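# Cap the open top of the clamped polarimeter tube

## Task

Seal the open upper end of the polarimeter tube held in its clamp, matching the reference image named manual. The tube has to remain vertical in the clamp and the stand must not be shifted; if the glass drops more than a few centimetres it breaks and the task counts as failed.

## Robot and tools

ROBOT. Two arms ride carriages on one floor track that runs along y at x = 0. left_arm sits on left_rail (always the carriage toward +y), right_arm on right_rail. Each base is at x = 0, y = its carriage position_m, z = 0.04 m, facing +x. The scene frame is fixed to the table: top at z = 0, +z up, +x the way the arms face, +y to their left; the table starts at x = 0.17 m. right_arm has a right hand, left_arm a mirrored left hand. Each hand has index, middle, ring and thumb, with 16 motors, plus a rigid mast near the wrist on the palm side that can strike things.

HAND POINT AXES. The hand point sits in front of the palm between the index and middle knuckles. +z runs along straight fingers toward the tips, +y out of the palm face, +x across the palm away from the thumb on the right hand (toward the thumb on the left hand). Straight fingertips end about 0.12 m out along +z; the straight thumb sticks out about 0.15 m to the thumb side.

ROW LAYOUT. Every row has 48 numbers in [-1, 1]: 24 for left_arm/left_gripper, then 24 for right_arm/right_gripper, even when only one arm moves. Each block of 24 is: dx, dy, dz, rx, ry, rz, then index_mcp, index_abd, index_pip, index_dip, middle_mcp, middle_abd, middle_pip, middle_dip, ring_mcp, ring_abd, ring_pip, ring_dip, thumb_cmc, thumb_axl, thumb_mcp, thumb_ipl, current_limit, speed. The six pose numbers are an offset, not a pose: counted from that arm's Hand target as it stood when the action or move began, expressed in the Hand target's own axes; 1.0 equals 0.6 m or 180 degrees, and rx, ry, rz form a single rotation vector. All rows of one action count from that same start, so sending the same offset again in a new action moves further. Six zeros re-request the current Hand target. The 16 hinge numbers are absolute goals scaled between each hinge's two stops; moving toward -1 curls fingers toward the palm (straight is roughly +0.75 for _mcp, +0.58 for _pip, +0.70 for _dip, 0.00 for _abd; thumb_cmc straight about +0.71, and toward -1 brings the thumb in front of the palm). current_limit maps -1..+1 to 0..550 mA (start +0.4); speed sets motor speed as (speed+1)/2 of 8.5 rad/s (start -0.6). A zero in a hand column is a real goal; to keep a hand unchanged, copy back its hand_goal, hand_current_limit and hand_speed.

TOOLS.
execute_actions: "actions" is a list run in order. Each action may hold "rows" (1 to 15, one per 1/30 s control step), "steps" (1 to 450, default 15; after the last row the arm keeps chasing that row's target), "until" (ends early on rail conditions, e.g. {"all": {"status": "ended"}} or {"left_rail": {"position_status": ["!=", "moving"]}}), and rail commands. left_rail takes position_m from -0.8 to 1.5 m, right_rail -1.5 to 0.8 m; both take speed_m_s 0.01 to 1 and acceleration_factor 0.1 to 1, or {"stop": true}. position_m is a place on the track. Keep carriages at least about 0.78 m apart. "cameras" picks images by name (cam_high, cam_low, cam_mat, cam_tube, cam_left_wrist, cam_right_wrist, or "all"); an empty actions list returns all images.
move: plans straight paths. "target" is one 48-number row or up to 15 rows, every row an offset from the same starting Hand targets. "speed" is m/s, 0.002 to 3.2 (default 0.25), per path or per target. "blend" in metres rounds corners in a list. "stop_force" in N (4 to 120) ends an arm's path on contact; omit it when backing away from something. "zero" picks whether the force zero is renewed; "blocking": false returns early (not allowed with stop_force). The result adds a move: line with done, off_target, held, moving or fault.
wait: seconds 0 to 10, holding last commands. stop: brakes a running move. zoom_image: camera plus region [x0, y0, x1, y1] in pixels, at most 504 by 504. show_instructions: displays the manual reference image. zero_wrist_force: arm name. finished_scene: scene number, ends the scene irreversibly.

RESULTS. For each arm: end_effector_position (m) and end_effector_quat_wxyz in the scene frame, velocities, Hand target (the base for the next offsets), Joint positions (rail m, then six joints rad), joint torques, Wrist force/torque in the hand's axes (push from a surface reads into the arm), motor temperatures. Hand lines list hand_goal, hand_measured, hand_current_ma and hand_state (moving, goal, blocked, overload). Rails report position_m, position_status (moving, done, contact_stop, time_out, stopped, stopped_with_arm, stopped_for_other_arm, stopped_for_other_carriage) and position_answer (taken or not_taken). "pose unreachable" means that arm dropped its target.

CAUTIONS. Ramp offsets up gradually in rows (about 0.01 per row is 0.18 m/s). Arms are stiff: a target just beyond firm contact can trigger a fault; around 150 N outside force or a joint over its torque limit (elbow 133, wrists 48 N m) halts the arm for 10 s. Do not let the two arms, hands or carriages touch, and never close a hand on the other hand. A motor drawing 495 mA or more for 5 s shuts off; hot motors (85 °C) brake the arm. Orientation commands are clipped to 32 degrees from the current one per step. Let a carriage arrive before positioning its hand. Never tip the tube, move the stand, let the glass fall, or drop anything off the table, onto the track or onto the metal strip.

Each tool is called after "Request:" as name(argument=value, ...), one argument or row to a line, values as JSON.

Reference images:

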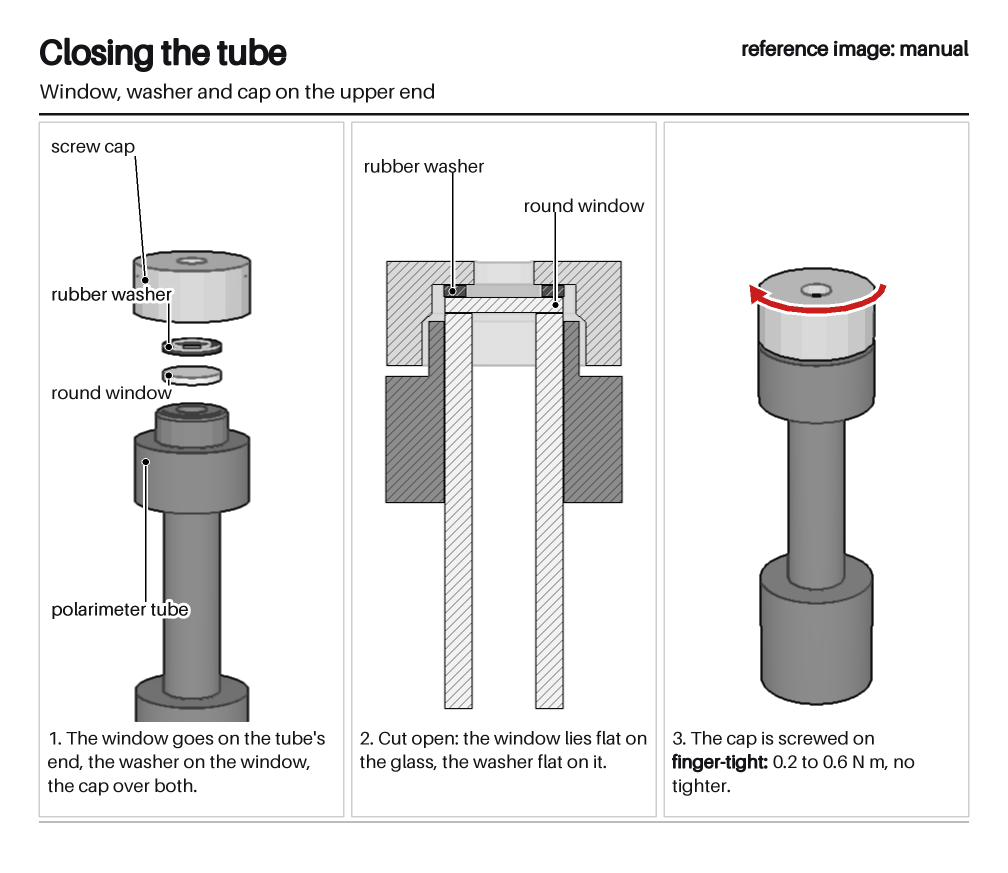

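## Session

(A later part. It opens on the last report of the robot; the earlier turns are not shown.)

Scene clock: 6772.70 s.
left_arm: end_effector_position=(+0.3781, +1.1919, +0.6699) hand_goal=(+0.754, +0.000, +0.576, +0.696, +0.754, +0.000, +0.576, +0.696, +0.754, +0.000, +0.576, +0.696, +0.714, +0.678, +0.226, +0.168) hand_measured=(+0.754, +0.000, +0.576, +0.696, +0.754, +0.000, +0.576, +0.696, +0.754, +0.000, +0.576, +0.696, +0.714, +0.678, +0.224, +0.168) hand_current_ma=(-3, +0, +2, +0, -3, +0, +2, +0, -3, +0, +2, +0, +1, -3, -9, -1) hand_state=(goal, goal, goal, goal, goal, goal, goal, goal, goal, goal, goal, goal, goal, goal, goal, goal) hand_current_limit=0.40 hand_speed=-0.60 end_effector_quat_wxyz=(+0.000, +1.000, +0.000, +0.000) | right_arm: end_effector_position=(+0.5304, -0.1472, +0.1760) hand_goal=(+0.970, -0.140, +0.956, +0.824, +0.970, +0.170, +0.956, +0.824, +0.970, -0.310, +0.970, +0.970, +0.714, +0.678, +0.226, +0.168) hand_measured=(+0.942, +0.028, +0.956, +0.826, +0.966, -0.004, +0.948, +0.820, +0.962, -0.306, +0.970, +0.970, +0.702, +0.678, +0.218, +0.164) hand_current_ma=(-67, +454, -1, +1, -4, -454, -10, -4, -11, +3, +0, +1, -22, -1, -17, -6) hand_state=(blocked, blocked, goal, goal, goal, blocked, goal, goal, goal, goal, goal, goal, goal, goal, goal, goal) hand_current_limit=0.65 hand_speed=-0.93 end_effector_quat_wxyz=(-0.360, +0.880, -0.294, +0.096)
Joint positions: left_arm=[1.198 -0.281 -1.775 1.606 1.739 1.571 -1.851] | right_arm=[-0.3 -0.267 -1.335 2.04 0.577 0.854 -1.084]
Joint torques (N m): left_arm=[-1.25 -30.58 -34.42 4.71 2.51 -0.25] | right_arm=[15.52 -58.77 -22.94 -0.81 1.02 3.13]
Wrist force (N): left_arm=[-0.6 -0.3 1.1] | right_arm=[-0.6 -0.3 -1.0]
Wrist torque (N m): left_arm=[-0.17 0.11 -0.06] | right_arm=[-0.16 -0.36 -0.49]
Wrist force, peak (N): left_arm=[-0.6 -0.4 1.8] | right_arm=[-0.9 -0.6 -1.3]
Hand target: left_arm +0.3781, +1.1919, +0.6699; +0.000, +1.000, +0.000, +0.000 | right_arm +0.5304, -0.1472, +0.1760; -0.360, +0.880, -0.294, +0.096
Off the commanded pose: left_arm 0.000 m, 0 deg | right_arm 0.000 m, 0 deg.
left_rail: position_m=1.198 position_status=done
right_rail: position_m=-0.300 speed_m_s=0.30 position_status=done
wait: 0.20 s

Request:
move(
  target=[
    [0,0,0,0,0,0,0.754,0,0.576,0.696,0.754,0,0.576,0.696,0.754,0,0.576,0.696,0.714,0.678,0.226,0.168,0.4,-0.6,0,0,0,0,0,0,0.97,-0.2,0.956,0.823,0.97,0.23,0.956,0.823,0.97,-0.31,0.97,0.97,0.714,0.678,0.226,0.168,0.96,-0.93],
    [0,0,0,0,0,0,0.754,0,0.576,0.696,0.754,0,0.576,0.696,0.754,0,0.576,0.696,0.714,0.678,0.226,0.168,0.4,-0.6,-0.028937,-0.000299,0.002029,0.001453,0.023017,0.024127,0.97,-0.2,0.956,0.823,0.97,0.23,0.956,0.823,0.97,-0.31,0.97,0.97,0.714,0.678,0.226,0.168,0.96,-0.93],
    [0,0,0,0,0,0,0.754,0,0.576,0.696,0.754,0,0.576,0.696,0.754,0,0.576,0.696,0.714,0.678,0.226,0.168,0.4,-0.6,-0.05755,-0.002788,0.006129,0.002907,0.046033,0.048253,0.97,-0.2,0.956,0.823,0.97,0.23,0.956,0.823,0.97,-0.31,0.97,0.97,0.714,0.678,0.226,0.168,0.96,-0.93],
    [0,0,0,0,0,0,0.754,0,0.576,0.696,0.754,0,0.576,0.696,0.754,0,0.576,0.696,0.714,0.678,0.226,0.168,0.4,-0.6,-0.05755,-0.002788,0.006129,0.002907,0.046033,0.048253,0.97,-0.14,0.956,0.823,0.97,0.17,0.956,0.823,0.97,-0.31,0.97,0.97,0.714,0.678,0.226,0.168,0.65,-0.93],
  ],
  speed=[0.02,0.4,0.4,0.02],
  blend=[0,0.008,0,0],
  cameras=["cam_tube"],
)

Request:
zoom_image(
  camera="cam_tube",
  region=[280, 150, 325, 195],
)

Request:
wait(
  seconds=0.2,
)

Request:
wait(
  seconds=0.2,
)

Scene clock: 6791.43 s.
left_arm: end_effector_position=(+0.3781, +1.1919, +0.6699) hand_goal=(+0.754, +0.000, +0.576, +0.696, +0.754, +0.000, +0.576, +0.696, +0.754, +0.000, +0.576, +0.696, +0.714, +0.678, +0.226, +0.168) hand_measured=(+0.754, +0.000, +0.576, +0.696, +0.754, +0.000, +0.576, +0.696, +0.754, +0.000, +0.576, +0.696, +0.714, +0.678, +0.224, +0.168) hand_current_ma=(-3, +0, +2, +0, -3, +0, +2, +0, -3, +0, +2, +0, +1, -3, -9, -1) hand_state=(goal, goal, goal, goal, goal, goal, goal, goal, goal, goal, goal, goal, goal, goal, goal, goal) hand_current_limit=0.40 hand_speed=-0.60 end_effector_quat_wxyz=(+0.000, +1.000, +0.000, +0.000) | right_arm: end_effector_position=(+0.5046, -0.1239, +0.1760) hand_goal=(+0.970, -0.140, +0.956, +0.824, +0.970, +0.170, +0.956, +0.824, +0.970, -0.310, +0.970, +0.970, +0.714, +0.678, +0.226, +0.168) hand_measured=(+0.938, +0.024, +0.954, +0.826, +0.970, -0.004, +0.948, +0.820, +0.962, -0.306, +0.970, +0.970, +0.702, +0.678, +0.218, +0.164) hand_current_ma=(-79, +454, -1, +1, +0, -454, -12, -4, -11, +3, +0, +1, -22, -1, -17, -6) hand_state=(blocked, blocked, goal, goal, goal, blocked, goal, goal, goal, goal, goal, goal, goal, goal, goal, goal) hand_current_limit=0.65 hand_speed=-0.93 end_effector_quat_wxyz=(-0.348, +0.845, -0.385, +0.133)
Joint positions: left_arm=[1.198 -0.281 -1.775 1.606 1.739 1.571 -1.851] | right_arm=[-0.3 -0.219 -1.438 2.121 0.409 0.952 -0.779]
Joint torques (N m): left_arm=[0.13 -30.22 -34.34 4.7 2.78 -0.34] | right_arm=[14.34 -52.39 -24.6 -1.82 2.02 3.18]
Wrist force (N): left_arm=[-0.4 0.0 1.5] | right_arm=[-1.7 -0.4 -0.8]
Wrist torque (N m): left_arm=[-0.16 0.09 -0.05] | right_arm=[-0.13 -0.49 -0.62]
Wrist force, peak (N): left_arm=[-1.3 0.0 1.5] | right_arm=[4.8 -0.8 1.2]
Hand target: left_arm +0.3781, +1.1919, +0.6699; +0.000, +1.000, +0.000, +0.000 | right_arm +0.5046, -0.1239, +0.1760; -0.348, +0.845, -0.385, +0.133
Off the commanded pose: left_arm 0.000 m, 0 deg | right_arm 0.000 m, 0 deg.
left_rail: position_m=1.198 position_status=done
right_rail: position_m=-0.300 speed_m_s=0.30 position_status=done
move: done
Images, in order (width x height): cam_tube 672x504.

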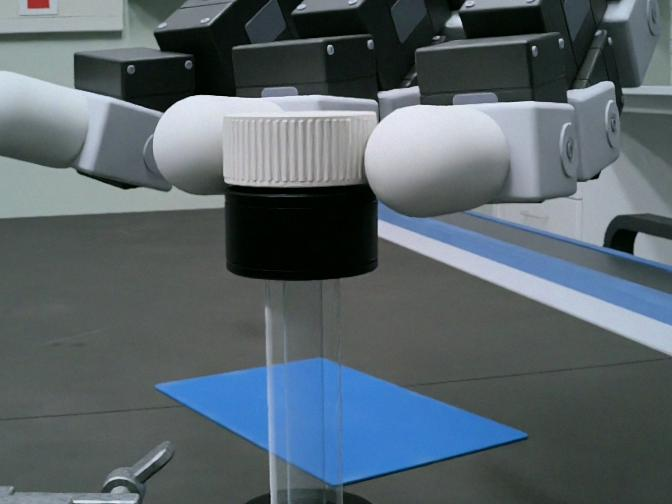

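Scaled by 11.200 from the camera's 672x504 image, which has a finer 960x720 frame.

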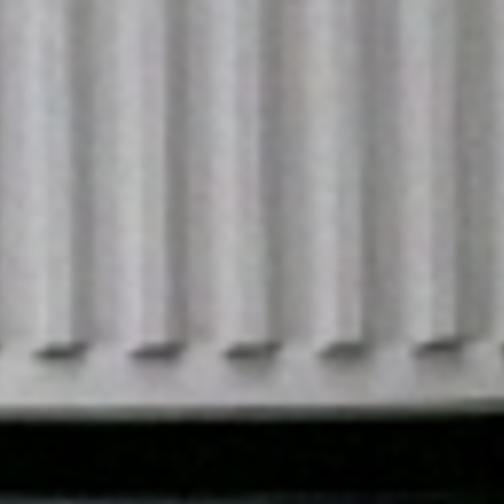

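Scene clock: 6791.63 s.
left_arm: end_effector_position=(+0.3781, +1.1919, +0.6699) hand_goal=(+0.754, +0.000, +0.576, +0.696, +0.754, +0.000, +0.576, +0.696, +0.754, +0.000, +0.576, +0.696, +0.714, +0.678, +0.226, +0.168) hand_measured=(+0.754, +0.000, +0.576, +0.696, +0.754, +0.000, +0.576, +0.696, +0.754, +0.000, +0.576, +0.696, +0.714, +0.678, +0.224, +0.168) hand_current_ma=(-3, +0, +2, +0, -3, +0, +2, +0, -3, +0, +2, +0, +1, -3, -9, -1) hand_state=(goal, goal, goal, goal, goal, goal, goal, goal, goal, goal, goal, goal, goal, goal, goal, goal) hand_current_limit=0.40 hand_speed=-0.60 end_effector_quat_wxyz=(+0.000, +1.000, +0.000, +0.000) | right_arm: end_effector_position=(+0.5046, -0.1239, +0.1760) hand_goal=(+0.970, -0.140, +0.956, +0.824, +0.970, +0.170, +0.956, +0.824, +0.970, -0.310, +0.970, +0.970, +0.714, +0.678, +0.226, +0.168) hand_measured=(+0.938, +0.024, +0.954, +0.826, +0.970, -0.004, +0.948, +0.820, +0.962, -0.306, +0.970, +0.970, +0.702, +0.678, +0.218, +0.164) hand_current_ma=(-79, +454, -1, +1, +0, -454, -12, -4, -11, +3, +0, +1, -22, -1, -17, -6) hand_state=(blocked, blocked, goal, goal, goal, blocked, goal, goal, goal, goal, goal, goal, goal, goal, goal, goal) hand_current_limit=0.65 hand_speed=-0.93 end_effector_quat_wxyz=(-0.348, +0.845, -0.385, +0.133)
Joint positions: left_arm=[1.198 -0.281 -1.775 1.606 1.739 1.571 -1.851] | right_arm=[-0.3 -0.219 -1.438 2.121 0.409 0.952 -0.779]
Joint torques (N m): left_arm=[-0.96 -31.85 -34.57 4.75 2.8 -0.35] | right_arm=[14.8 -51.45 -24.63 -1.73 1.89 3.35]
Wrist force (N): left_arm=[-0.7 0.3 1.3] | right_arm=[-2.0 -0.4 -1.1]
Wrist torque (N m): left_arm=[-0.10 0.12 -0.07] | right_arm=[-0.12 -0.46 -0.64]
Wrist force, peak (N): left_arm=[-1.0 -0.1 1.6] | right_arm=[-2.2 -0.4 -1.1]
Hand target: left_arm +0.3781, +1.1919, +0.6699; +0.000, +1.000, +0.000, +0.000 | right_arm +0.5046, -0.1239, +0.1760; -0.348, +0.845, -0.385, +0.133
Off the commanded pose: left_arm 0.000 m, 0 deg | right_arm 0.000 m, 0 deg.
left_rail: position_m=1.198 position_status=done
right_rail: position_m=-0.300 speed_m_s=0.30 position_status=done
wait: 0.20 s

Scene clock: 6791.83 s.
left_arm: end_effector_position=(+0.3781, +1.1919, +0.6699) hand_goal=(+0.754, +0.000, +0.576, +0.696, +0.754, +0.000, +0.576, +0.696, +0.754, +0.000, +0.576, +0.696, +0.714, +0.678, +0.226, +0.168) hand_measured=(+0.754, +0.000, +0.576, +0.696, +0.754, +0.000, +0.576, +0.696, +0.754, +0.000, +0.576, +0.696, +0.714, +0.678, +0.224, +0.168) hand_current_ma=(-3, +0, +2, +0, -3, +0, +2, +0, -3, +0, +2, +0, +1, -3, -9, -1) hand_state=(goal, goal, goal, goal, goal, goal, goal, goal, goal, goal, goal, goal, goal, goal, goal, goal) hand_current_limit=0.40 hand_speed=-0.60 end_effector_quat_wxyz=(+0.000, +1.000, +0.000, +0.000) | right_arm: end_effector_position=(+0.5046, -0.1239, +0.1760) hand_goal=(+0.970, -0.140, +0.956, +0.824, +0.970, +0.170, +0.956, +0.824, +0.970, -0.310, +0.970, +0.970, +0.714, +0.678, +0.226, +0.168) hand_measured=(+0.938, +0.024, +0.954, +0.826, +0.970, -0.004, +0.948, +0.820, +0.962, -0.306, +0.970, +0.970, +0.702, +0.678, +0.218, +0.164) hand_current_ma=(-79, +454, -1, +1, +0, -454, -12, -4, -11, +3, +0, +1, -22, -1, -17, -6) hand_state=(blocked, blocked, goal, goal, goal, blocked, goal, goal, goal, goal, goal, goal, goal, goal, goal, goal) hand_current_limit=0.65 hand_speed=-0.93 end_effector_quat_wxyz=(-0.348, +0.845, -0.385, +0.133)
Joint positions: left_arm=[1.198 -0.281 -1.775 1.606 1.739 1.571 -1.851] | right_arm=[-0.3 -0.219 -1.438 2.121 0.409 0.952 -0.779]
Joint torques (N m): left_arm=[-1.15 -30.84 -34.33 4.67 2.67 -0.43] | right_arm=[15.73 -50.72 -24.75 -1.75 1.75 3.3]
Wrist force (N): left_arm=[-0.5 0.5 1.3] | right_arm=[-1.8 -0.5 -0.8]
Wrist torque (N m): left_arm=[-0.08 0.10 -0.07] | right_arm=[-0.14 -0.48 -0.63]
Wrist force, peak (N): left_arm=[-0.6 0.4 1.9] | right_arm=[-1.7 -0.3 -1.1]
Hand target: left_arm +0.3781, +1.1919, +0.6699; +0.000, +1.000, +0.000, +0.000 | right_arm +0.5046, -0.1239, +0.1760; -0.348, +0.845, -0.385, +0.133
Off the commanded pose: left_arm 0.000 m, 0 deg | right_arm 0.000 m, 0 deg.
left_rail: position_m=1.198 position_status=done
right_rail: position_m=-0.300 speed_m_s=0.30 position_status=done
wait: 0.20 s

Request:
move(
  target=[
    [0,0,0,0,0,0,0.754,0,0.576,0.696,0.754,0,0.576,0.696,0.754,0,0.576,0.696,0.714,0.678,0.226,0.168,0.4,-0.6,-0.0025,0.000073,0.000081,0,0,0,0.97,-0.14,0.956,0.823,0.97,0.17,0.956,0.823,0.97,-0.31,0.97,0.97,0.714,0.678,0.226,0.168,0.65,-0.93],
  ],
  speed=0.02,
  cameras=["cam_tube"],
)

Request:
zoom_image(
  camera="cam_tube",
  region=[280, 150, 325, 195],
)

Request:
wait(
  seconds=0.2,
)

Request:
wait(
  seconds=0.2,
)

Scene clock: 6808.33 s.
left_arm: end_effector_position=(+0.3781, +1.1919, +0.6699) hand_goal=(+0.754, +0.000, +0.576, +0.696, +0.754, +0.000, +0.576, +0.696, +0.754, +0.000, +0.576, +0.696, +0.714, +0.678, +0.226, +0.168) hand_measured=(+0.754, +0.000, +0.576, +0.696, +0.754, +0.000, +0.576, +0.696, +0.754, +0.000, +0.576, +0.696, +0.714, +0.678, +0.224, +0.168) hand_current_ma=(-3, +0, +2, +0, -3, +0, +2, +0, -3, +0, +2, +0, +1, -3, -9, -1) hand_state=(goal, goal, goal, goal, goal, goal, goal, goal, goal, goal, goal, goal, goal, goal, goal, goal) hand_current_limit=0.40 hand_speed=-0.60 end_effector_quat_wxyz=(+0.000, +1.000, +0.000, +0.000) | right_arm: end_effector_position=(+0.5036, -0.1228, +0.1760) hand_goal=(+0.970, -0.140, +0.956, +0.824, +0.970, +0.170, +0.956, +0.824, +0.970, -0.310, +0.970, +0.970, +0.714, +0.678, +0.226, +0.168) hand_measured=(+0.938, +0.024, +0.954, +0.826, +0.970, -0.004, +0.948, +0.820, +0.962, -0.306, +0.970, +0.970, +0.702, +0.678, +0.218, +0.164) hand_current_ma=(-79, +454, -1, +1, +0, -454, -10, -4, -11, +3, +0, +1, -22, -1, -17, -6) hand_state=(blocked, blocked, goal, goal, goal, blocked, goal, goal, goal, goal, goal, goal, goal, goal, goal, goal) hand_current_limit=0.65 hand_speed=-0.93 end_effector_quat_wxyz=(-0.348, +0.845, -0.385, +0.133)
Joint positions: left_arm=[1.198 -0.281 -1.775 1.606 1.739 1.571 -1.851] | right_arm=[-0.3 -0.217 -1.439 2.123 0.408 0.952 -0.777]
Joint torques (N m): left_arm=[-1.33 -31.38 -34.29 4.63 2.72 -0.23] | right_arm=[20.56 -50.82 -21.67 -0.17 0.14 2.96]
Wrist force (N): left_arm=[-0.6 0.0 1.3] | right_arm=[4.7 -0.1 -0.8]
Wrist torque (N m): left_arm=[-0.13 0.11 -0.06] | right_arm=[-0.18 0.15 0.34]
Wrist force, peak (N): left_arm=[-0.8 -0.4 2.0] | right_arm=[4.7 -0.1 -0.8]
Hand target: left_arm +0.3781, +1.1919, +0.6699; +0.000, +1.000, +0.000, +0.000 | right_arm +0.5036, -0.1227, +0.1760; -0.348, +0.845, -0.385, +0.133
Off the commanded pose: left_arm 0.000 m, 0 deg | right_arm 0.000 m, 0 deg.
left_rail: position_m=1.198 position_status=done
right_rail: position_m=-0.300 speed_m_s=0.30 position_status=done
move: done
Images, in order (width x height): cam_tube 672x504.

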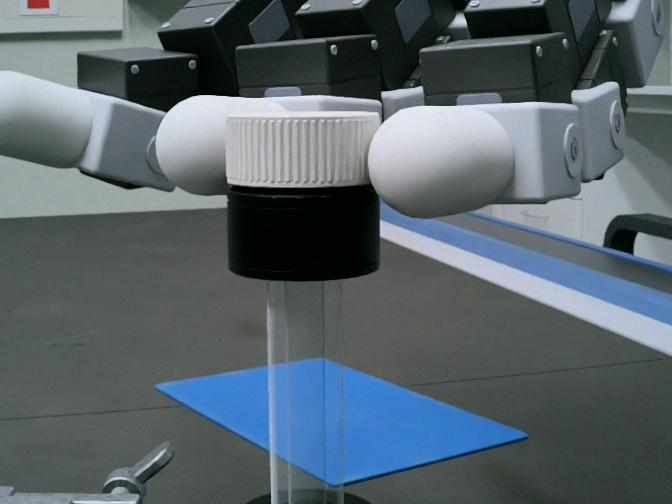

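Scaled by 11.200 from the camera's 672x504 image, which has a finer 960x720 frame.

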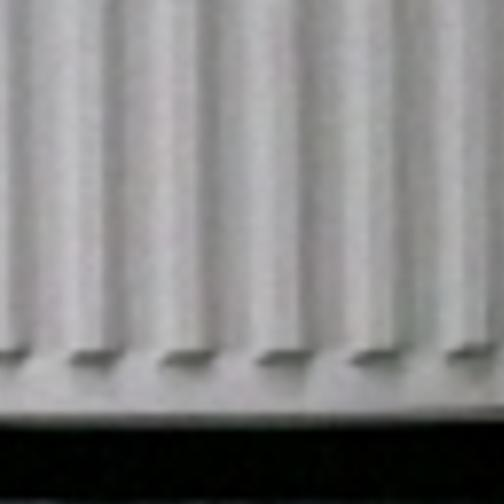

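Scene clock: 6808.53 s.
left_arm: end_effector_position=(+0.3781, +1.1919, +0.6699) hand_goal=(+0.754, +0.000, +0.576, +0.696, +0.754, +0.000, +0.576, +0.696, +0.754, +0.000, +0.576, +0.696, +0.714, +0.678, +0.226, +0.168) hand_measured=(+0.754, +0.000, +0.576, +0.696, +0.754, +0.000, +0.576, +0.696, +0.754, +0.000, +0.576, +0.696, +0.714, +0.678, +0.224, +0.168) hand_current_ma=(-3, +0, +2, +0, -3, +0, +2, +0, -3, +0, +2, +0, +1, -3, -9, -1) hand_state=(goal, goal, goal, goal, goal, goal, goal, goal, goal, goal, goal, goal, goal, goal, goal, goal) hand_current_limit=0.40 hand_speed=-0.60 end_effector_quat_wxyz=(+0.000, +1.000, +0.000, +0.000) | right_arm: end_effector_position=(+0.5036, -0.1227, +0.1760) hand_goal=(+0.970, -0.140, +0.956, +0.824, +0.970, +0.170, +0.956, +0.824, +0.970, -0.310, +0.970, +0.970, +0.714, +0.678, +0.226, +0.168) hand_measured=(+0.938, +0.024, +0.954, +0.826, +0.970, -0.004, +0.948, +0.820, +0.962, -0.306, +0.970, +0.970, +0.702, +0.678, +0.218, +0.164) hand_current_ma=(-79, +454, -1, +1, +0, -454, -10, -4, -11, +3, +0, +1, -22, -1, -17, -6) hand_state=(blocked, blocked, goal, goal, goal, blocked, goal, goal, goal, goal, goal, goal, goal, goal, goal, goal) hand_current_limit=0.65 hand_speed=-0.93 end_effector_quat_wxyz=(-0.348, +0.845, -0.385, +0.133)
Joint positions: left_arm=[1.198 -0.281 -1.775 1.606 1.739 1.571 -1.851] | right_arm=[-0.3 -0.217 -1.439 2.123 0.408 0.952 -0.777]
Joint torques (N m): left_arm=[-1.41 -30.3 -34.22 4.83 2.51 -0.34] | right_arm=[19.28 -52.14 -20.94 -0.36 0.09 2.89]
Wrist force (N): left_arm=[-0.4 0.0 1.4] | right_arm=[5.0 -0.1 -0.9]
Wrist torque (N m): left_arm=[-0.16 0.09 -0.05] | right_arm=[-0.14 0.18 0.38]
Wrist force, peak (N): left_arm=[-0.5 -0.1 1.8] | right_arm=[5.2 -0.1 -0.9]
Hand target: left_arm +0.3781, +1.1919, +0.6699; +0.000, +1.000, +0.000, +0.000 | right_arm +0.5036, -0.1227, +0.1760; -0.348, +0.845, -0.385, +0.133
Off the commanded pose: left_arm 0.000 m, 0 deg | right_arm 0.000 m, 0 deg.
left_rail: position_m=1.198 position_status=done
right_rail: position_m=-0.300 speed_m_s=0.30 position_status=done
wait: 0.20 s

Scene clock: 6808.73 s.
left_arm: end_effector_position=(+0.3781, +1.1919, +0.6699) hand_goal=(+0.754, +0.000, +0.576, +0.696, +0.754, +0.000, +0.576, +0.696, +0.754, +0.000, +0.576, +0.696, +0.714, +0.678, +0.226, +0.168) hand_measured=(+0.754, +0.000, +0.576, +0.696, +0.754, +0.000, +0.576, +0.696, +0.754, +0.000, +0.576, +0.696, +0.714, +0.678, +0.224, +0.168) hand_current_ma=(-3, +0, +2, +0, -3, +0, +2, +0, -3, +0, +2, +0, +1, -3, -9, -1) hand_state=(goal, goal, goal, goal, goal, goal, goal, goal, goal, goal, goal, goal, goal, goal, goal, goal) hand_current_limit=0.40 hand_speed=-0.60 end_effector_quat_wxyz=(+0.000, +1.000, +0.000, +0.000) | right_arm: end_effector_position=(+0.5036, -0.1227, +0.1760) hand_goal=(+0.970, -0.140, +0.956, +0.824, +0.970, +0.170, +0.956, +0.824, +0.970, -0.310, +0.970, +0.970, +0.714, +0.678, +0.226, +0.168) hand_measured=(+0.938, +0.024, +0.954, +0.826, +0.970, -0.004, +0.948, +0.820, +0.962, -0.306, +0.970, +0.970, +0.702, +0.678, +0.218, +0.164) hand_current_ma=(-79, +454, -1, +1, +0, -454, -10, -4, -11, +3, +0, +1, -22, -1, -17, -6) hand_state=(blocked, blocked, goal, goal, goal, blocked, goal, goal, goal, goal, goal, goal, goal, goal, goal, goal) hand_current_limit=0.65 hand_speed=-0.93 end_effector_quat_wxyz=(-0.348, +0.845, -0.385, +0.133)
Joint positions: left_arm=[1.198 -0.281 -1.775 1.606 1.739 1.571 -1.851] | right_arm=[-0.3 -0.217 -1.439 2.123 0.408 0.952 -0.777]
Joint torques (N m): left_arm=[-0.98 -30.52 -34.32 4.7 2.66 -0.36] | right_arm=[20.53 -51.66 -21.25 -0.37 0.21 2.83]
Wrist force (N): left_arm=[-0.2 0.3 1.1] | right_arm=[5.3 -0.3 -0.7]
Wrist torque (N m): left_arm=[-0.09 0.05 -0.03] | right_arm=[-0.19 0.13 0.41]
Wrist force, peak (N): left_arm=[-0.9 0.2 1.6] | right_arm=[5.3 -0.3 -0.7]
Hand target: left_arm +0.3781, +1.1919, +0.6699; +0.000, +1.000, +0.000, +0.000 | right_arm +0.5036, -0.1227, +0.1760; -0.348, +0.845, -0.385, +0.133
Off the commanded pose: left_arm 0.000 m, 0 deg | right_arm 0.000 m, 0 deg.
left_rail: position_m=1.198 position_status=done
right_rail: position_m=-0.300 speed_m_s=0.30 position_status=done
wait: 0.20 s

Request:
move(
  target=[
    [0,0,0,0,0,0,0.754,0,0.576,0.696,0.754,0,0.576,0.696,0.754,0,0.576,0.696,0.714,0.678,0.226,0.168,0.4,-0.6,0.00158,-0.000046,-0.000051,0,0,0,0.97,-0.14,0.956,0.823,0.97,0.17,0.956,0.823,0.97,-0.31,0.97,0.97,0.714,0.678,0.226,0.168,0.65,-0.93],
  ],
  speed=0.02,
  cameras=["cam_tube","cam_right_wrist","cam_high"],
)

Request:
zoom_image(
  camera="cam_tube",
  region=[200, 60, 400, 210],
)

Request:
zoom_image(
  camera="cam_high",
  region=[305, 90, 395, 180],
)

Scene clock: 6998.20 s.
left_arm: end_effector_position=(+0.3781, +1.1919, +0.6699) hand_goal=(+0.754, +0.000, +0.576, +0.696, +0.754, +0.000, +0.576, +0.696, +0.754, +0.000, +0.576, +0.696, +0.714, +0.678, +0.226, +0.168) hand_measured=(+0.754, +0.000, +0.576, +0.696, +0.754, +0.000, +0.576, +0.696, +0.754, +0.000, +0.576, +0.696, +0.714, +0.678, +0.224, +0.168) hand_current_ma=(-3, +0, +2, +0, -3, +0, +2, +0, -3, +0, +2, +0, +1, -3, -9, -1) hand_state=(goal, goal, goal, goal, goal, goal, goal, goal, goal, goal, goal, goal, goal, goal, goal, goal) hand_current_limit=0.40 hand_speed=-0.60 end_effector_quat_wxyz=(+0.000, +1.000, +0.000, +0.000) | right_arm: end_effector_position=(+0.5042, -0.1234, +0.1760) hand_goal=(+0.970, -0.140, +0.956, +0.824, +0.970, +0.170, +0.956, +0.824, +0.970, -0.310, +0.970, +0.970, +0.714, +0.678, +0.226, +0.168) hand_measured=(+0.938, +0.024, +0.954, +0.826, +0.970, -0.004, +0.948, +0.820, +0.962, -0.306, +0.970, +0.970, +0.702, +0.678, +0.218, +0.164) hand_current_ma=(-79, +454, -1, +1, -1, -454, -10, -4, -11, +3, +0, +1, -22, -1, -17, -6) hand_state=(blocked, blocked, goal, goal, goal, blocked, goal, goal, goal, goal, goal, goal, goal, goal, goal, goal) hand_current_limit=0.65 hand_speed=-0.93 end_effector_quat_wxyz=(-0.348, +0.845, -0.385, +0.133)
Joint positions: left_arm=[1.198 -0.281 -1.775 1.606 1.739 1.571 -1.851] | right_arm=[-0.3 -0.219 -1.439 2.122 0.408 0.952 -0.778]
Joint torques (N m): left_arm=[-0.68 -30.88 -34.35 4.79 2.62 -0.38] | right_arm=[-16.93 -23.2 -41.09 7.21 -4.07 -3.61]
Wrist force (N): left_arm=[-0.3 -0.3 1.3] | right_arm=[1.4 -0.3 -0.7]
Wrist torque (N m): left_arm=[-0.19 0.07 -0.03] | right_arm=[-0.18 -0.18 0.00]
Wrist force, peak (N): left_arm=[-0.9 0.3 1.9] | right_arm=[5.3 -0.4 -1.2]
Hand target: left_arm +0.3781, +1.1919, +0.6699; +0.000, +1.000, +0.000, +0.000 | right_arm +0.5042, -0.1234, +0.1760; -0.348, +0.845, -0.385, +0.133
Off the commanded pose: left_arm 0.000 m, 0 deg | right_arm 0.000 m, 0 deg.
left_rail: position_m=1.198 position_status=done
right_rail: position_m=-0.300 speed_m_s=0.30 position_status=done
move: done
Images, in order (width x height): cam_high 672x504, cam_tube 672x504, cam_right_wrist 616x616.

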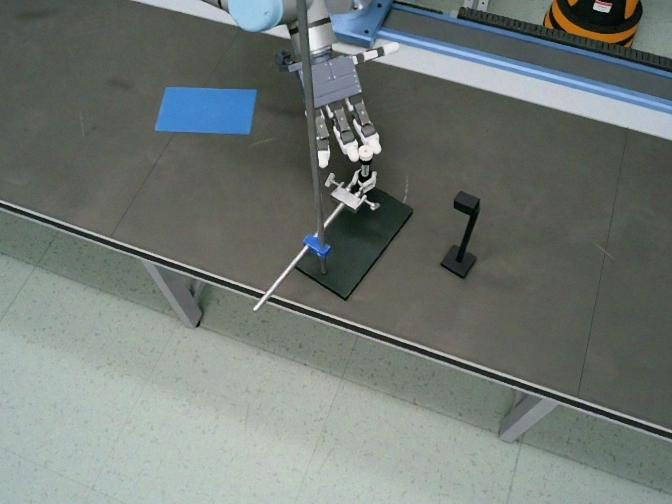

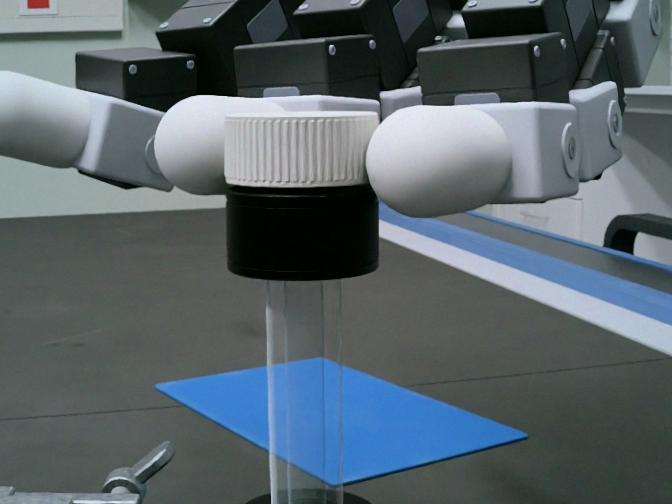

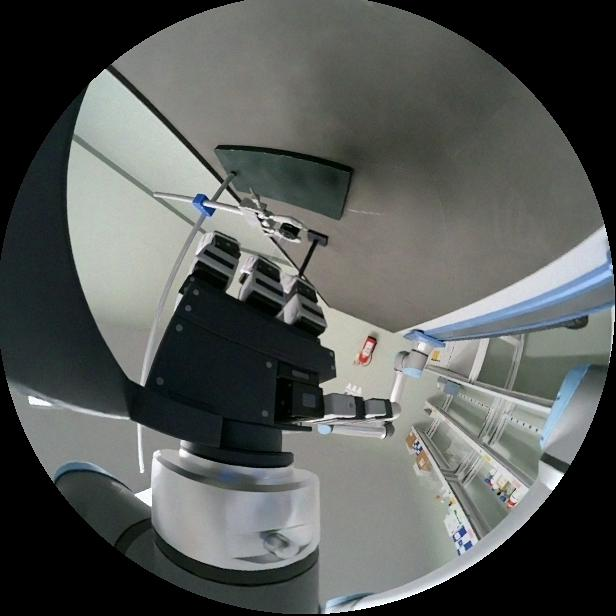

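Scaled by 2.520 from the camera's 672x504 image, which has a finer 960x720 frame.

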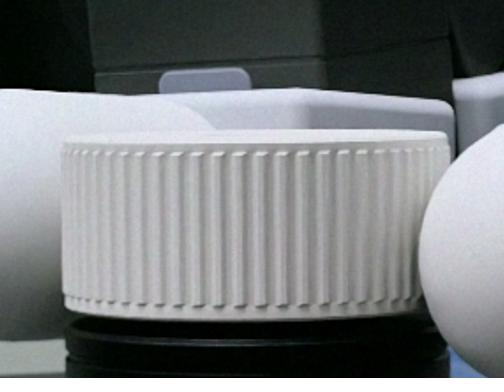

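Scaled by 5.600 from the camera's 672x504 image, which has a finer 960x720 frame.

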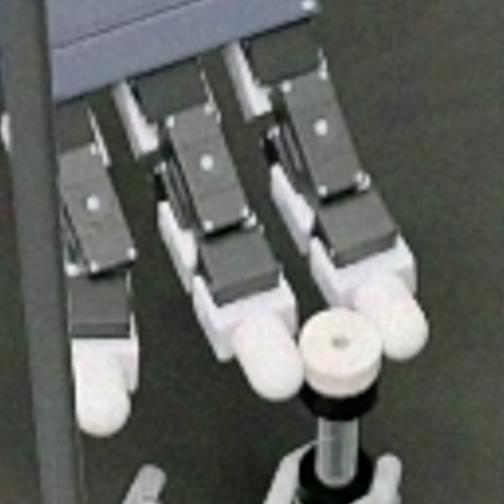

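Request:
move(
  target=[
    [0,0,0,0,0,0,0.754,0,0.576,0.696,0.754,0,0.576,0.696,0.754,0,0.576,0.696,0.714,0.678,0.226,0.168,0.4,-0.6,0,0,0,0,0,0,0.97,0.23,0.956,0.823,0.97,-0.2,0.956,0.823,0.97,-0.31,0.97,0.97,0.714,0.678,0.226,0.168,0.4,-0.95],
    [0,0,0,0,0,0,0.754,0,0.576,0.696,0.754,0,0.576,0.696,0.754,0,0.576,0.696,0.714,0.678,0.226,0.168,0.4,-0.6,-0.00327,-0.05179,-0.05428,0,0,0,0.97,0.23,0.956,0.823,0.97,-0.2,0.956,0.823,0.97,-0.31,0.97,0.97,0.714,0.678,0.226,0.168,0.4,-0.95],
    [0,0,0,0,0,0,0.754,0,0.576,0.696,0.754,0,0.576,0.696,0.754,0,0.576,0.696,0.714,0.678,0.226,0.168,0.4,-0.6,0.20303,-0.12391,0.00209,-0.011627,-0.184133,-0.193013,0.97,0.23,0.956,0.823,0.97,-0.2,0.956,0.823,0.97,-0.31,0.97,0.97,0.714,0.678,0.226,0.168,0.4,-0.95],
    [0,0,0,0,0,0,0.754,0,0.576,0.696,0.754,0,0.576,0.696,0.754,0,0.576,0.696,0.714,0.678,0.226,0.168,0.4,-0.6,0.19001,-0.3299,-0.21384,-0.011627,-0.184133,-0.193013,0.97,0.23,0.956,0.823,0.97,-0.2,0.956,0.823,0.97,-0.31,0.97,0.97,0.714,0.678,0.226,0.168,0.4,-0.95],
  ],
  speed=[0.02,0.06,0.15,0.15],
  blend=[0,0.01,0.02,0],
  cameras=["cam_tube","cam_high"],
)

Request:
zoom_image(
  camera="cam_tube",
  region=[200, 60, 400, 210],
)

Request:
zoom_image(
  camera="cam_high",
  region=[340, 126, 400, 186],
)

Scene clock: 7061.23 s.
left_arm: end_effector_position=(+0.3781, +1.1919, +0.6699) hand_goal=(+0.754, +0.000, +0.576, +0.696, +0.754, +0.000, +0.576, +0.696, +0.754, +0.000, +0.576, +0.696, +0.714, +0.678, +0.226, +0.168) hand_measured=(+0.754, +0.000, +0.576, +0.696, +0.754, +0.000, +0.576, +0.696, +0.754, +0.000, +0.576, +0.696, +0.714, +0.678, +0.224, +0.168) hand_current_ma=(-3, +0, +2, +0, -3, +0, +2, +0, -3, +0, +2, +0, +1, -3, -9, -1) hand_state=(goal, goal, goal, goal, goal, goal, goal, goal, goal, goal, goal, goal, goal, goal, goal, goal) hand_current_limit=0.40 hand_speed=-0.60 end_effector_quat_wxyz=(+0.000, +1.000, +0.000, +0.000) | right_arm: end_effector_position=(+0.6276, -0.1788, +0.4003) hand_goal=(+0.970, +0.230, +0.956, +0.824, +0.970, -0.200, +0.956, +0.824, +0.970, -0.310, +0.970, +0.970, +0.714, +0.678, +0.226, +0.168) hand_measured=(+0.948, +0.224, +0.954, +0.826, +0.962, -0.196, +0.952, +0.822, +0.962, -0.306, +0.970, +0.970, +0.702, +0.678, +0.218, +0.164) hand_current_ma=(-49, -5, -1, +1, -12, +3, -5, -2, -11, +3, +0, +1, -22, -1, -17, -6) hand_state=(blocked, goal, goal, goal, goal, goal, goal, goal, goal, goal, goal, goal, goal, goal, goal, goal) hand_current_limit=0.40 hand_speed=-0.95 end_effector_quat_wxyz=(-0.372, +0.928, -0.008, -0.020)
Joint positions: left_arm=[1.198 -0.281 -1.775 1.606 1.739 1.571 -1.851] | right_arm=[-0.3 -0.248 -1.214 1.554 1.501 0.848 -1.905]
Joint torques (N m): left_arm=[-1.58 -30.85 -33.97 4.8 2.73 -0.28] | right_arm=[-7.93 -73.65 -47.1 8.93 1.15 -3.73]
Wrist force (N): left_arm=[-0.2 -0.4 1.6] | right_arm=[0.6 -1.5 0.6]
Wrist torque (N m): left_arm=[-0.20 0.06 -0.02] | right_arm=[-0.29 -0.17 -0.10]
Wrist force, peak (N): left_arm=[-0.6 -0.1 2.0] | right_arm=[0.6 -2.7 -0.6]
Hand target: left_arm +0.3781, +1.1919, +0.6699; +0.000, +1.000, +0.000, +0.000 | right_arm +0.6277, -0.1789, +0.4003; -0.372, +0.928, -0.008, -0.020
Off the commanded pose: left_arm 0.000 m, 0 deg | right_arm 0.000 m, 0 deg.
left_rail: position_m=1.198 position_status=done
right_rail: position_m=-0.300 speed_m_s=0.30 position_status=done
move: done
Images, in order (width x height): cam_high 672x504, cam_tube 672x504.

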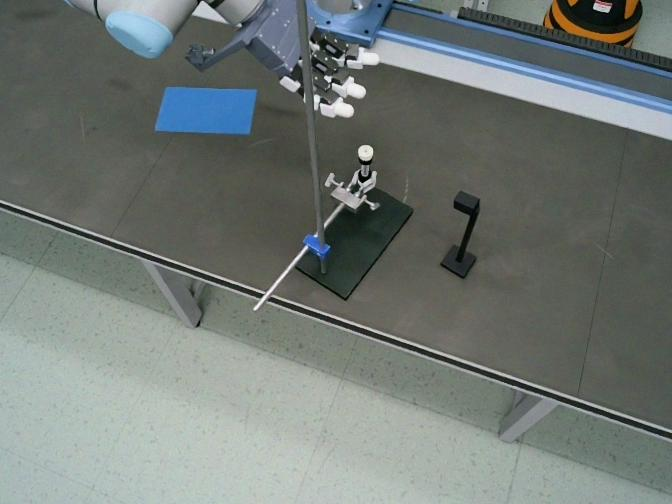

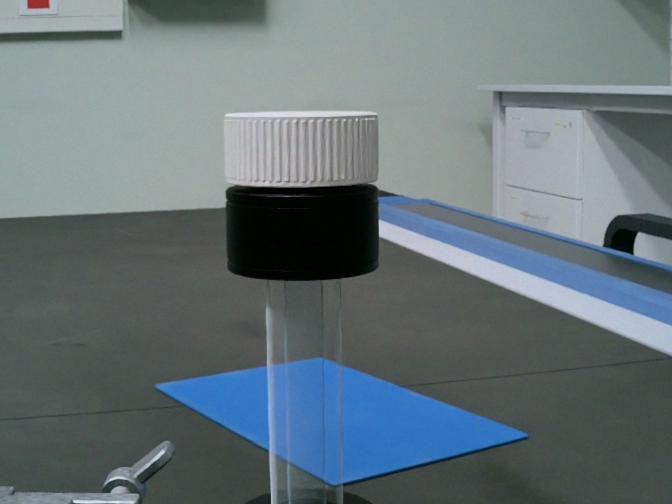

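Scaled by 2.520 from the camera's 672x504 image, which has a finer 960x720 frame.

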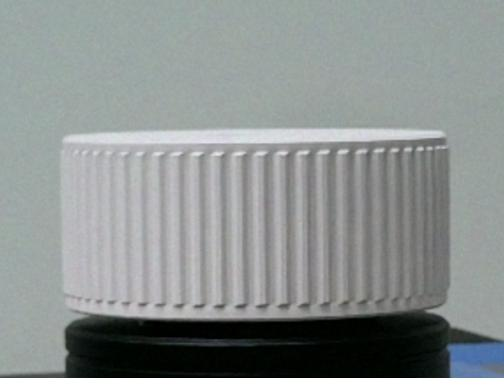

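Scaled by 8.400 from the camera's 672x504 image, which has a finer 960x720 frame.

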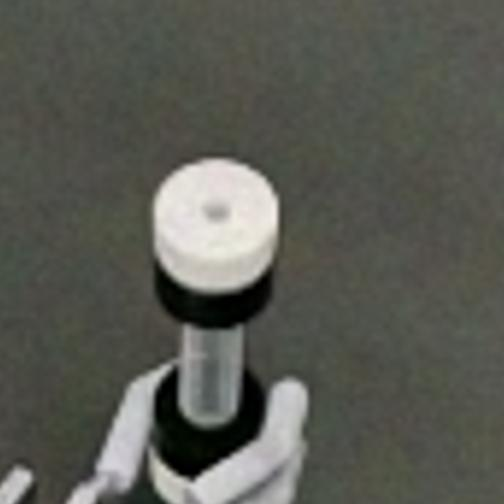

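Request:
move(
  target=[
    [0,0,0,0,0,0,0.754,0,0.576,0.696,0.754,0,0.576,0.696,0.754,0,0.576,0.696,0.714,0.678,0.226,0.168,0.4,-0.6,-0.00317,-0.17751,0.03179,-0.24278,0.01306,-0.00522,0.97,0.23,0.956,0.823,0.97,-0.2,0.956,0.823,0.97,-0.31,0.97,0.97,0.714,0.678,0.226,0.168,0.4,-0.8],
    [0,0,0,0,0,0,0.754,0,0.576,0.696,0.754,0,0.576,0.696,0.754,0,0.576,0.696,0.714,0.678,0.226,0.168,0.4,-0.6,-0.00317,-0.17751,0.03179,-0.24278,0.01306,-0.00522,0.75,0.42,0.58,-0.55,0.75,-0.42,0.58,-0.55,0.75,-0.85,0.58,-0.55,0.714,0.678,0.226,0.168,0.4,-0.8],
  ],
  speed=[0.25,0.1],
  cameras=["cam_tube","cam_high","cam_right_wrist"],
)

Scene clock: 7078.80 s.
left_arm: end_effector_position=(+0.3781, +1.1919, +0.6699) hand_goal=(+0.754, +0.000, +0.576, +0.696, +0.754, +0.000, +0.576, +0.696, +0.754, +0.000, +0.576, +0.696, +0.714, +0.678, +0.226, +0.168) hand_measured=(+0.754, +0.000, +0.576, +0.696, +0.754, +0.000, +0.576, +0.696, +0.754, +0.000, +0.576, +0.696, +0.714, +0.678, +0.224, +0.168) hand_current_ma=(-3, +0, +2, +0, -3, +0, +2, +0, -3, +0, +2, +0, +1, -3, -9, -1) hand_state=(goal, goal, goal, goal, goal, goal, goal, goal, goal, goal, goal, goal, goal, goal, goal, goal) hand_current_limit=0.40 hand_speed=-0.60 end_effector_quat_wxyz=(+0.000, +1.000, +0.000, +0.000) | right_arm: end_effector_position=(+0.6283, -0.0886, +0.4601) hand_goal=(+0.750, +0.420, +0.580, -0.550, +0.750, -0.420, +0.580, -0.550, +0.750, -0.850, +0.580, -0.550, +0.714, +0.678, +0.226, +0.168) hand_measured=(+0.750, +0.412, +0.582, -0.546, +0.750, -0.414, +0.582, -0.546, +0.750, -0.840, +0.582, -0.546, +0.712, +0.678, +0.218, +0.164) hand_current_ma=(+1, -9, +3, +4, +1, +7, +2, +4, +1, +14, +2, +3, -3, -1, -16, -6) hand_state=(goal, goal, goal, goal, goal, goal, goal, goal, goal, goal, goal, goal, goal, goal, goal, goal) hand_current_limit=0.40 hand_speed=-0.80 end_effector_quat_wxyz=(+0.001, +1.000, +0.000, +0.000)
Joint positions: left_arm=[1.198 -0.281 -1.775 1.606 1.739 1.571 -1.851] | right_arm=[-0.3 0.182 -1.156 1.287 1.44 1.572 -1.39]
Joint torques (N m): left_arm=[-1 -31.02 -34.28 4.74 2.87 -0.35] | right_arm=[16.98 -53.95 -49.51 8.79 1.46 2.95]
Wrist force (N): left_arm=[-0.6 0.0 1.7] | right_arm=[0.5 -0.6 0.0]
Wrist torque (N m): left_arm=[-0.17 0.11 -0.06] | right_arm=[-0.07 -0.06 -0.05]
Wrist force, peak (N): left_arm=[-1.1 0.0 2.0] | right_arm=[1.1 -2.0 0.2]
Hand target: left_arm +0.3781, +1.1919, +0.6699; +0.000, +1.000, +0.000, +0.000 | right_arm +0.6283, -0.0886, +0.4601; +0.001, +1.000, +0.000, +0.000
Off the commanded pose: left_arm 0.000 m, 0 deg | right_arm 0.000 m, 0 deg.
left_rail: position_m=1.198 position_status=done
right_rail: position_m=-0.300 speed_m_s=0.30 position_status=done
move: done
Images, in order (width x height): cam_high 672x504, cam_tube 672x504, cam_right_wrist 616x616.

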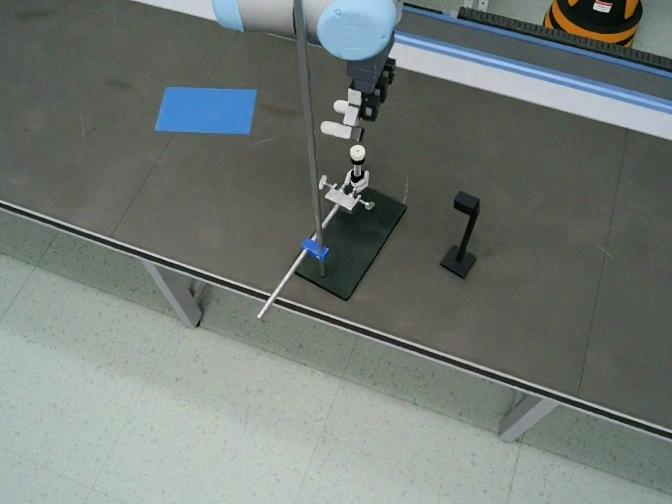

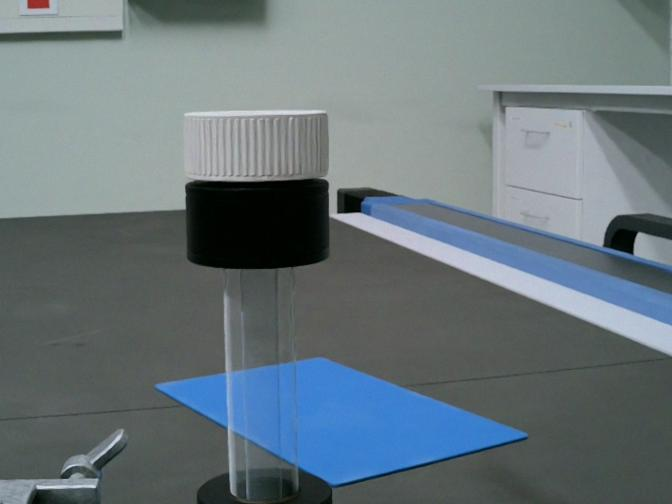

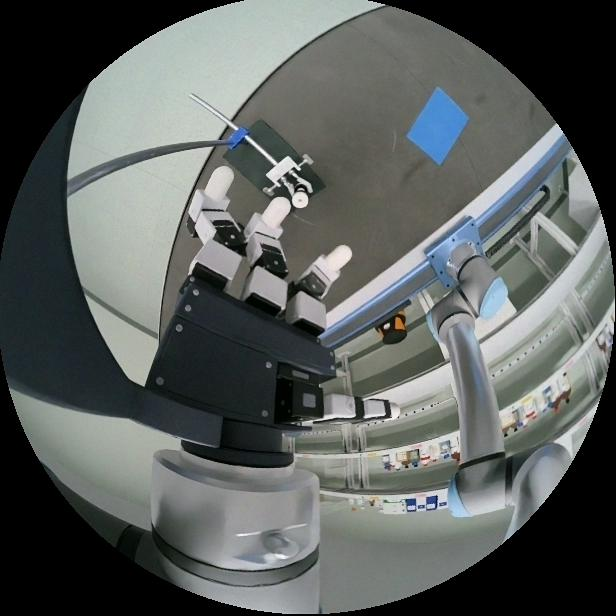

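Request:
zoom_image(
  camera="cam_high",
  region=[340, 136, 370, 166],
)

Request:
zoom_image(
  camera="cam_tube",
  region=[155, 60, 355, 210],
)

Request:
zoom_image(
  camera="cam_high",
  region=[250, 140, 430, 320],
)

Scaled by 16.800 from the camera's 672x504 image, which has a finer 960x720 frame.

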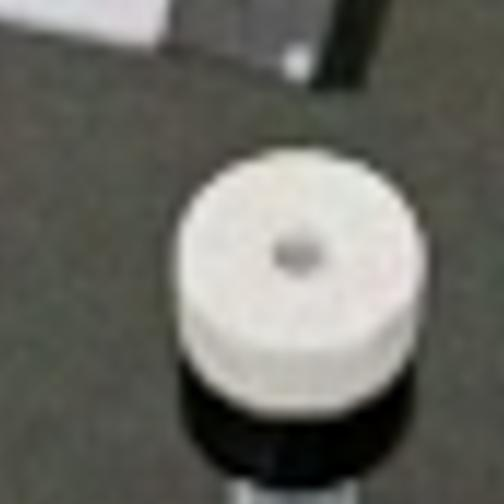

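Scaled by 2.520 from the camera's 672x504 image, which has a finer 960x720 frame.

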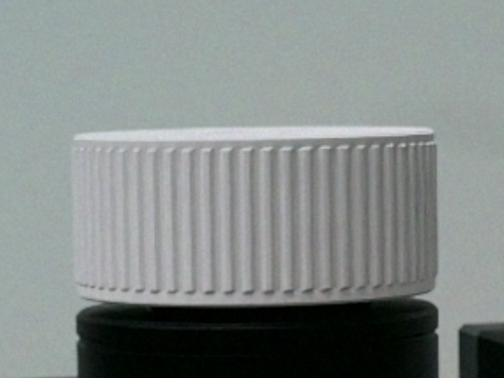

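Scaled by 2.800 from the camera's 672x504 image, which has a finer 960x720 frame.

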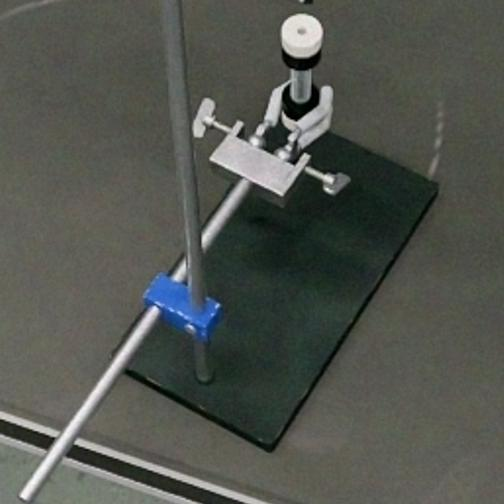

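Request:
execute_actions(
  actions=[],
  cameras=["cam_tube","cam_high","cam_right_wrist"],
)

Request:
zoom_image(
  camera="cam_tube",
  region=[155, 60, 355, 210],
)

Request:
zoom_image(
  camera="cam_high",
  region=[300, 100, 420, 190],
)

Scene clock: 7156.37 s.
left_arm: end_effector_position=(+0.3781, +1.1919, +0.6699) hand_goal=(+0.754, +0.000, +0.576, +0.696, +0.754, +0.000, +0.576, +0.696, +0.754, +0.000, +0.576, +0.696, +0.714, +0.678, +0.226, +0.168) hand_measured=(+0.754, +0.000, +0.576, +0.696, +0.754, +0.000, +0.576, +0.696, +0.754, +0.000, +0.576, +0.696, +0.714, +0.678, +0.224, +0.168) hand_current_ma=(-3, +0, +2, +0, -3, +0, +2, +0, -3, +0, +2, +0, +1, -3, -9, -1) hand_state=(goal, goal, goal, goal, goal, goal, goal, goal, goal, goal, goal, goal, goal, goal, goal, goal) hand_current_limit=0.40 hand_speed=-0.60 end_effector_quat_wxyz=(+0.000, +1.000, +0.000, +0.000) | right_arm: end_effector_position=(+0.6283, -0.0886, +0.4601) hand_goal=(+0.750, +0.420, +0.580, -0.550, +0.750, -0.420, +0.580, -0.550, +0.750, -0.850, +0.580, -0.550, +0.714, +0.678, +0.226, +0.168) hand_measured=(+0.750, +0.412, +0.582, -0.546, +0.750, -0.414, +0.582, -0.546, +0.750, -0.840, +0.582, -0.546, +0.712, +0.678, +0.218, +0.164) hand_current_ma=(+1, -9, +3, +4, +1, +7, +2, +4, +1, +14, +2, +3, -3, -1, -16, -6) hand_state=(goal, goal, goal, goal, goal, goal, goal, goal, goal, goal, goal, goal, goal, goal, goal, goal) hand_current_limit=0.40 hand_speed=-0.80 end_effector_quat_wxyz=(+0.001, +1.000, +0.000, +0.000)
Joint positions: left_arm=[1.198 -0.281 -1.775 1.606 1.739 1.571 -1.851] | right_arm=[-0.3 0.182 -1.156 1.287 1.44 1.572 -1.39]
Joint velocities: within noise
Joint torques (N m): left_arm=[-1.59 -30.45 -34.17 4.83 2.63 -0.28] | right_arm=[16.68 -53 -48.85 8.82 -0.21 3.05]
Motor temperatures (°C): left_arm=[30 31 29 34 34 29] | right_arm=[28 34 31 34 33 40]
Wrist force (N): left_arm=[-0.7 0.4 1.2] | right_arm=[0.5 -0.4 -0.3]
Wrist torque (N m): left_arm=[-0.08 0.12 -0.09] | right_arm=[-0.01 -0.06 -0.05]
Wrist force, peak (N): left_arm=[-0.9 -0.1 1.8] | right_arm=[1.0 -0.2 -0.1]
Hand target: left_arm +0.3781, +1.1919, +0.6699; +0.000, +1.000, +0.000, +0.000 | right_arm +0.6283, -0.0886, +0.4601; +0.001, +1.000, +0.000, +0.000
Off the commanded pose: left_arm 0.000 m, 0 deg | right_arm 0.000 m, 0 deg.
left_rail: position_m=1.198 position_status=done
right_rail: position_m=-0.300 speed_m_s=0.30 position_status=done
Images, in order (width x height): cam_high 672x504, cam_tube 672x504, cam_right_wrist 616x616.

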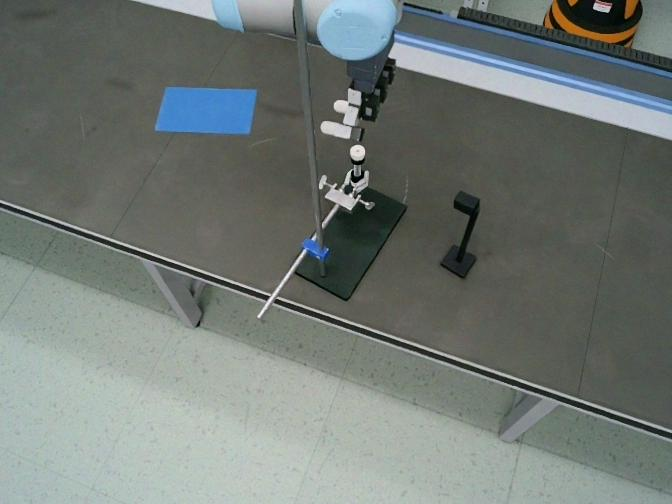

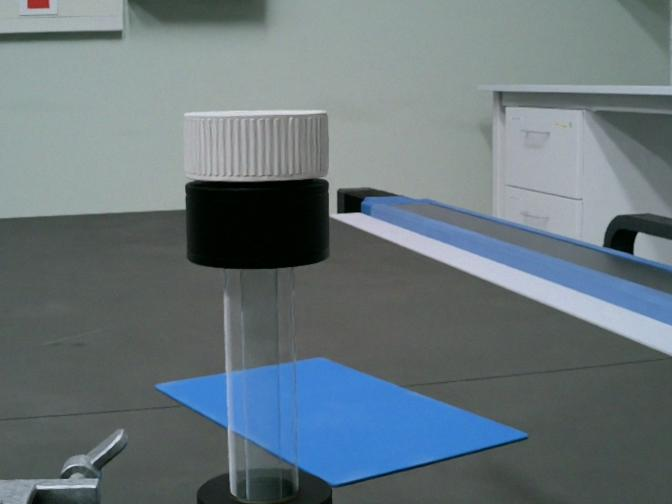

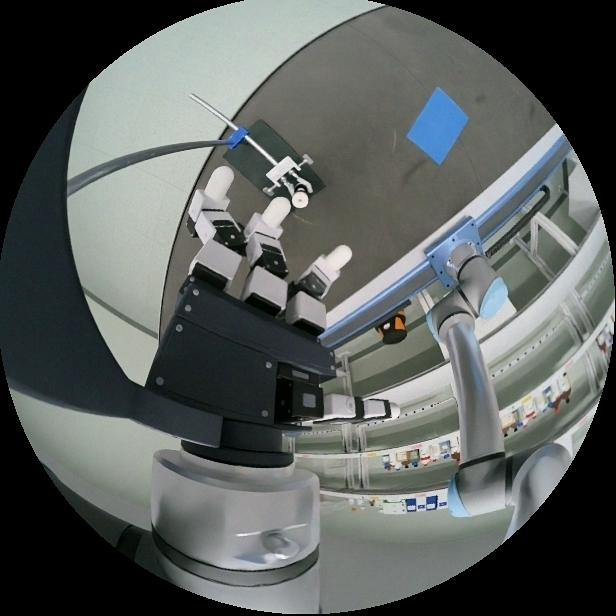

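Scaled by 2.520 from the camera's 672x504 image, which has a finer 960x720 frame.

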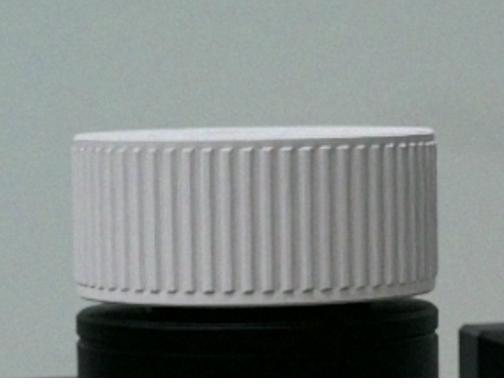

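Scaled by 4.200 from the camera's 672x504 image, which has a finer 960x720 frame.

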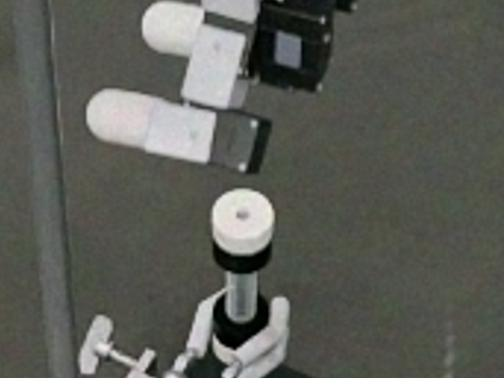

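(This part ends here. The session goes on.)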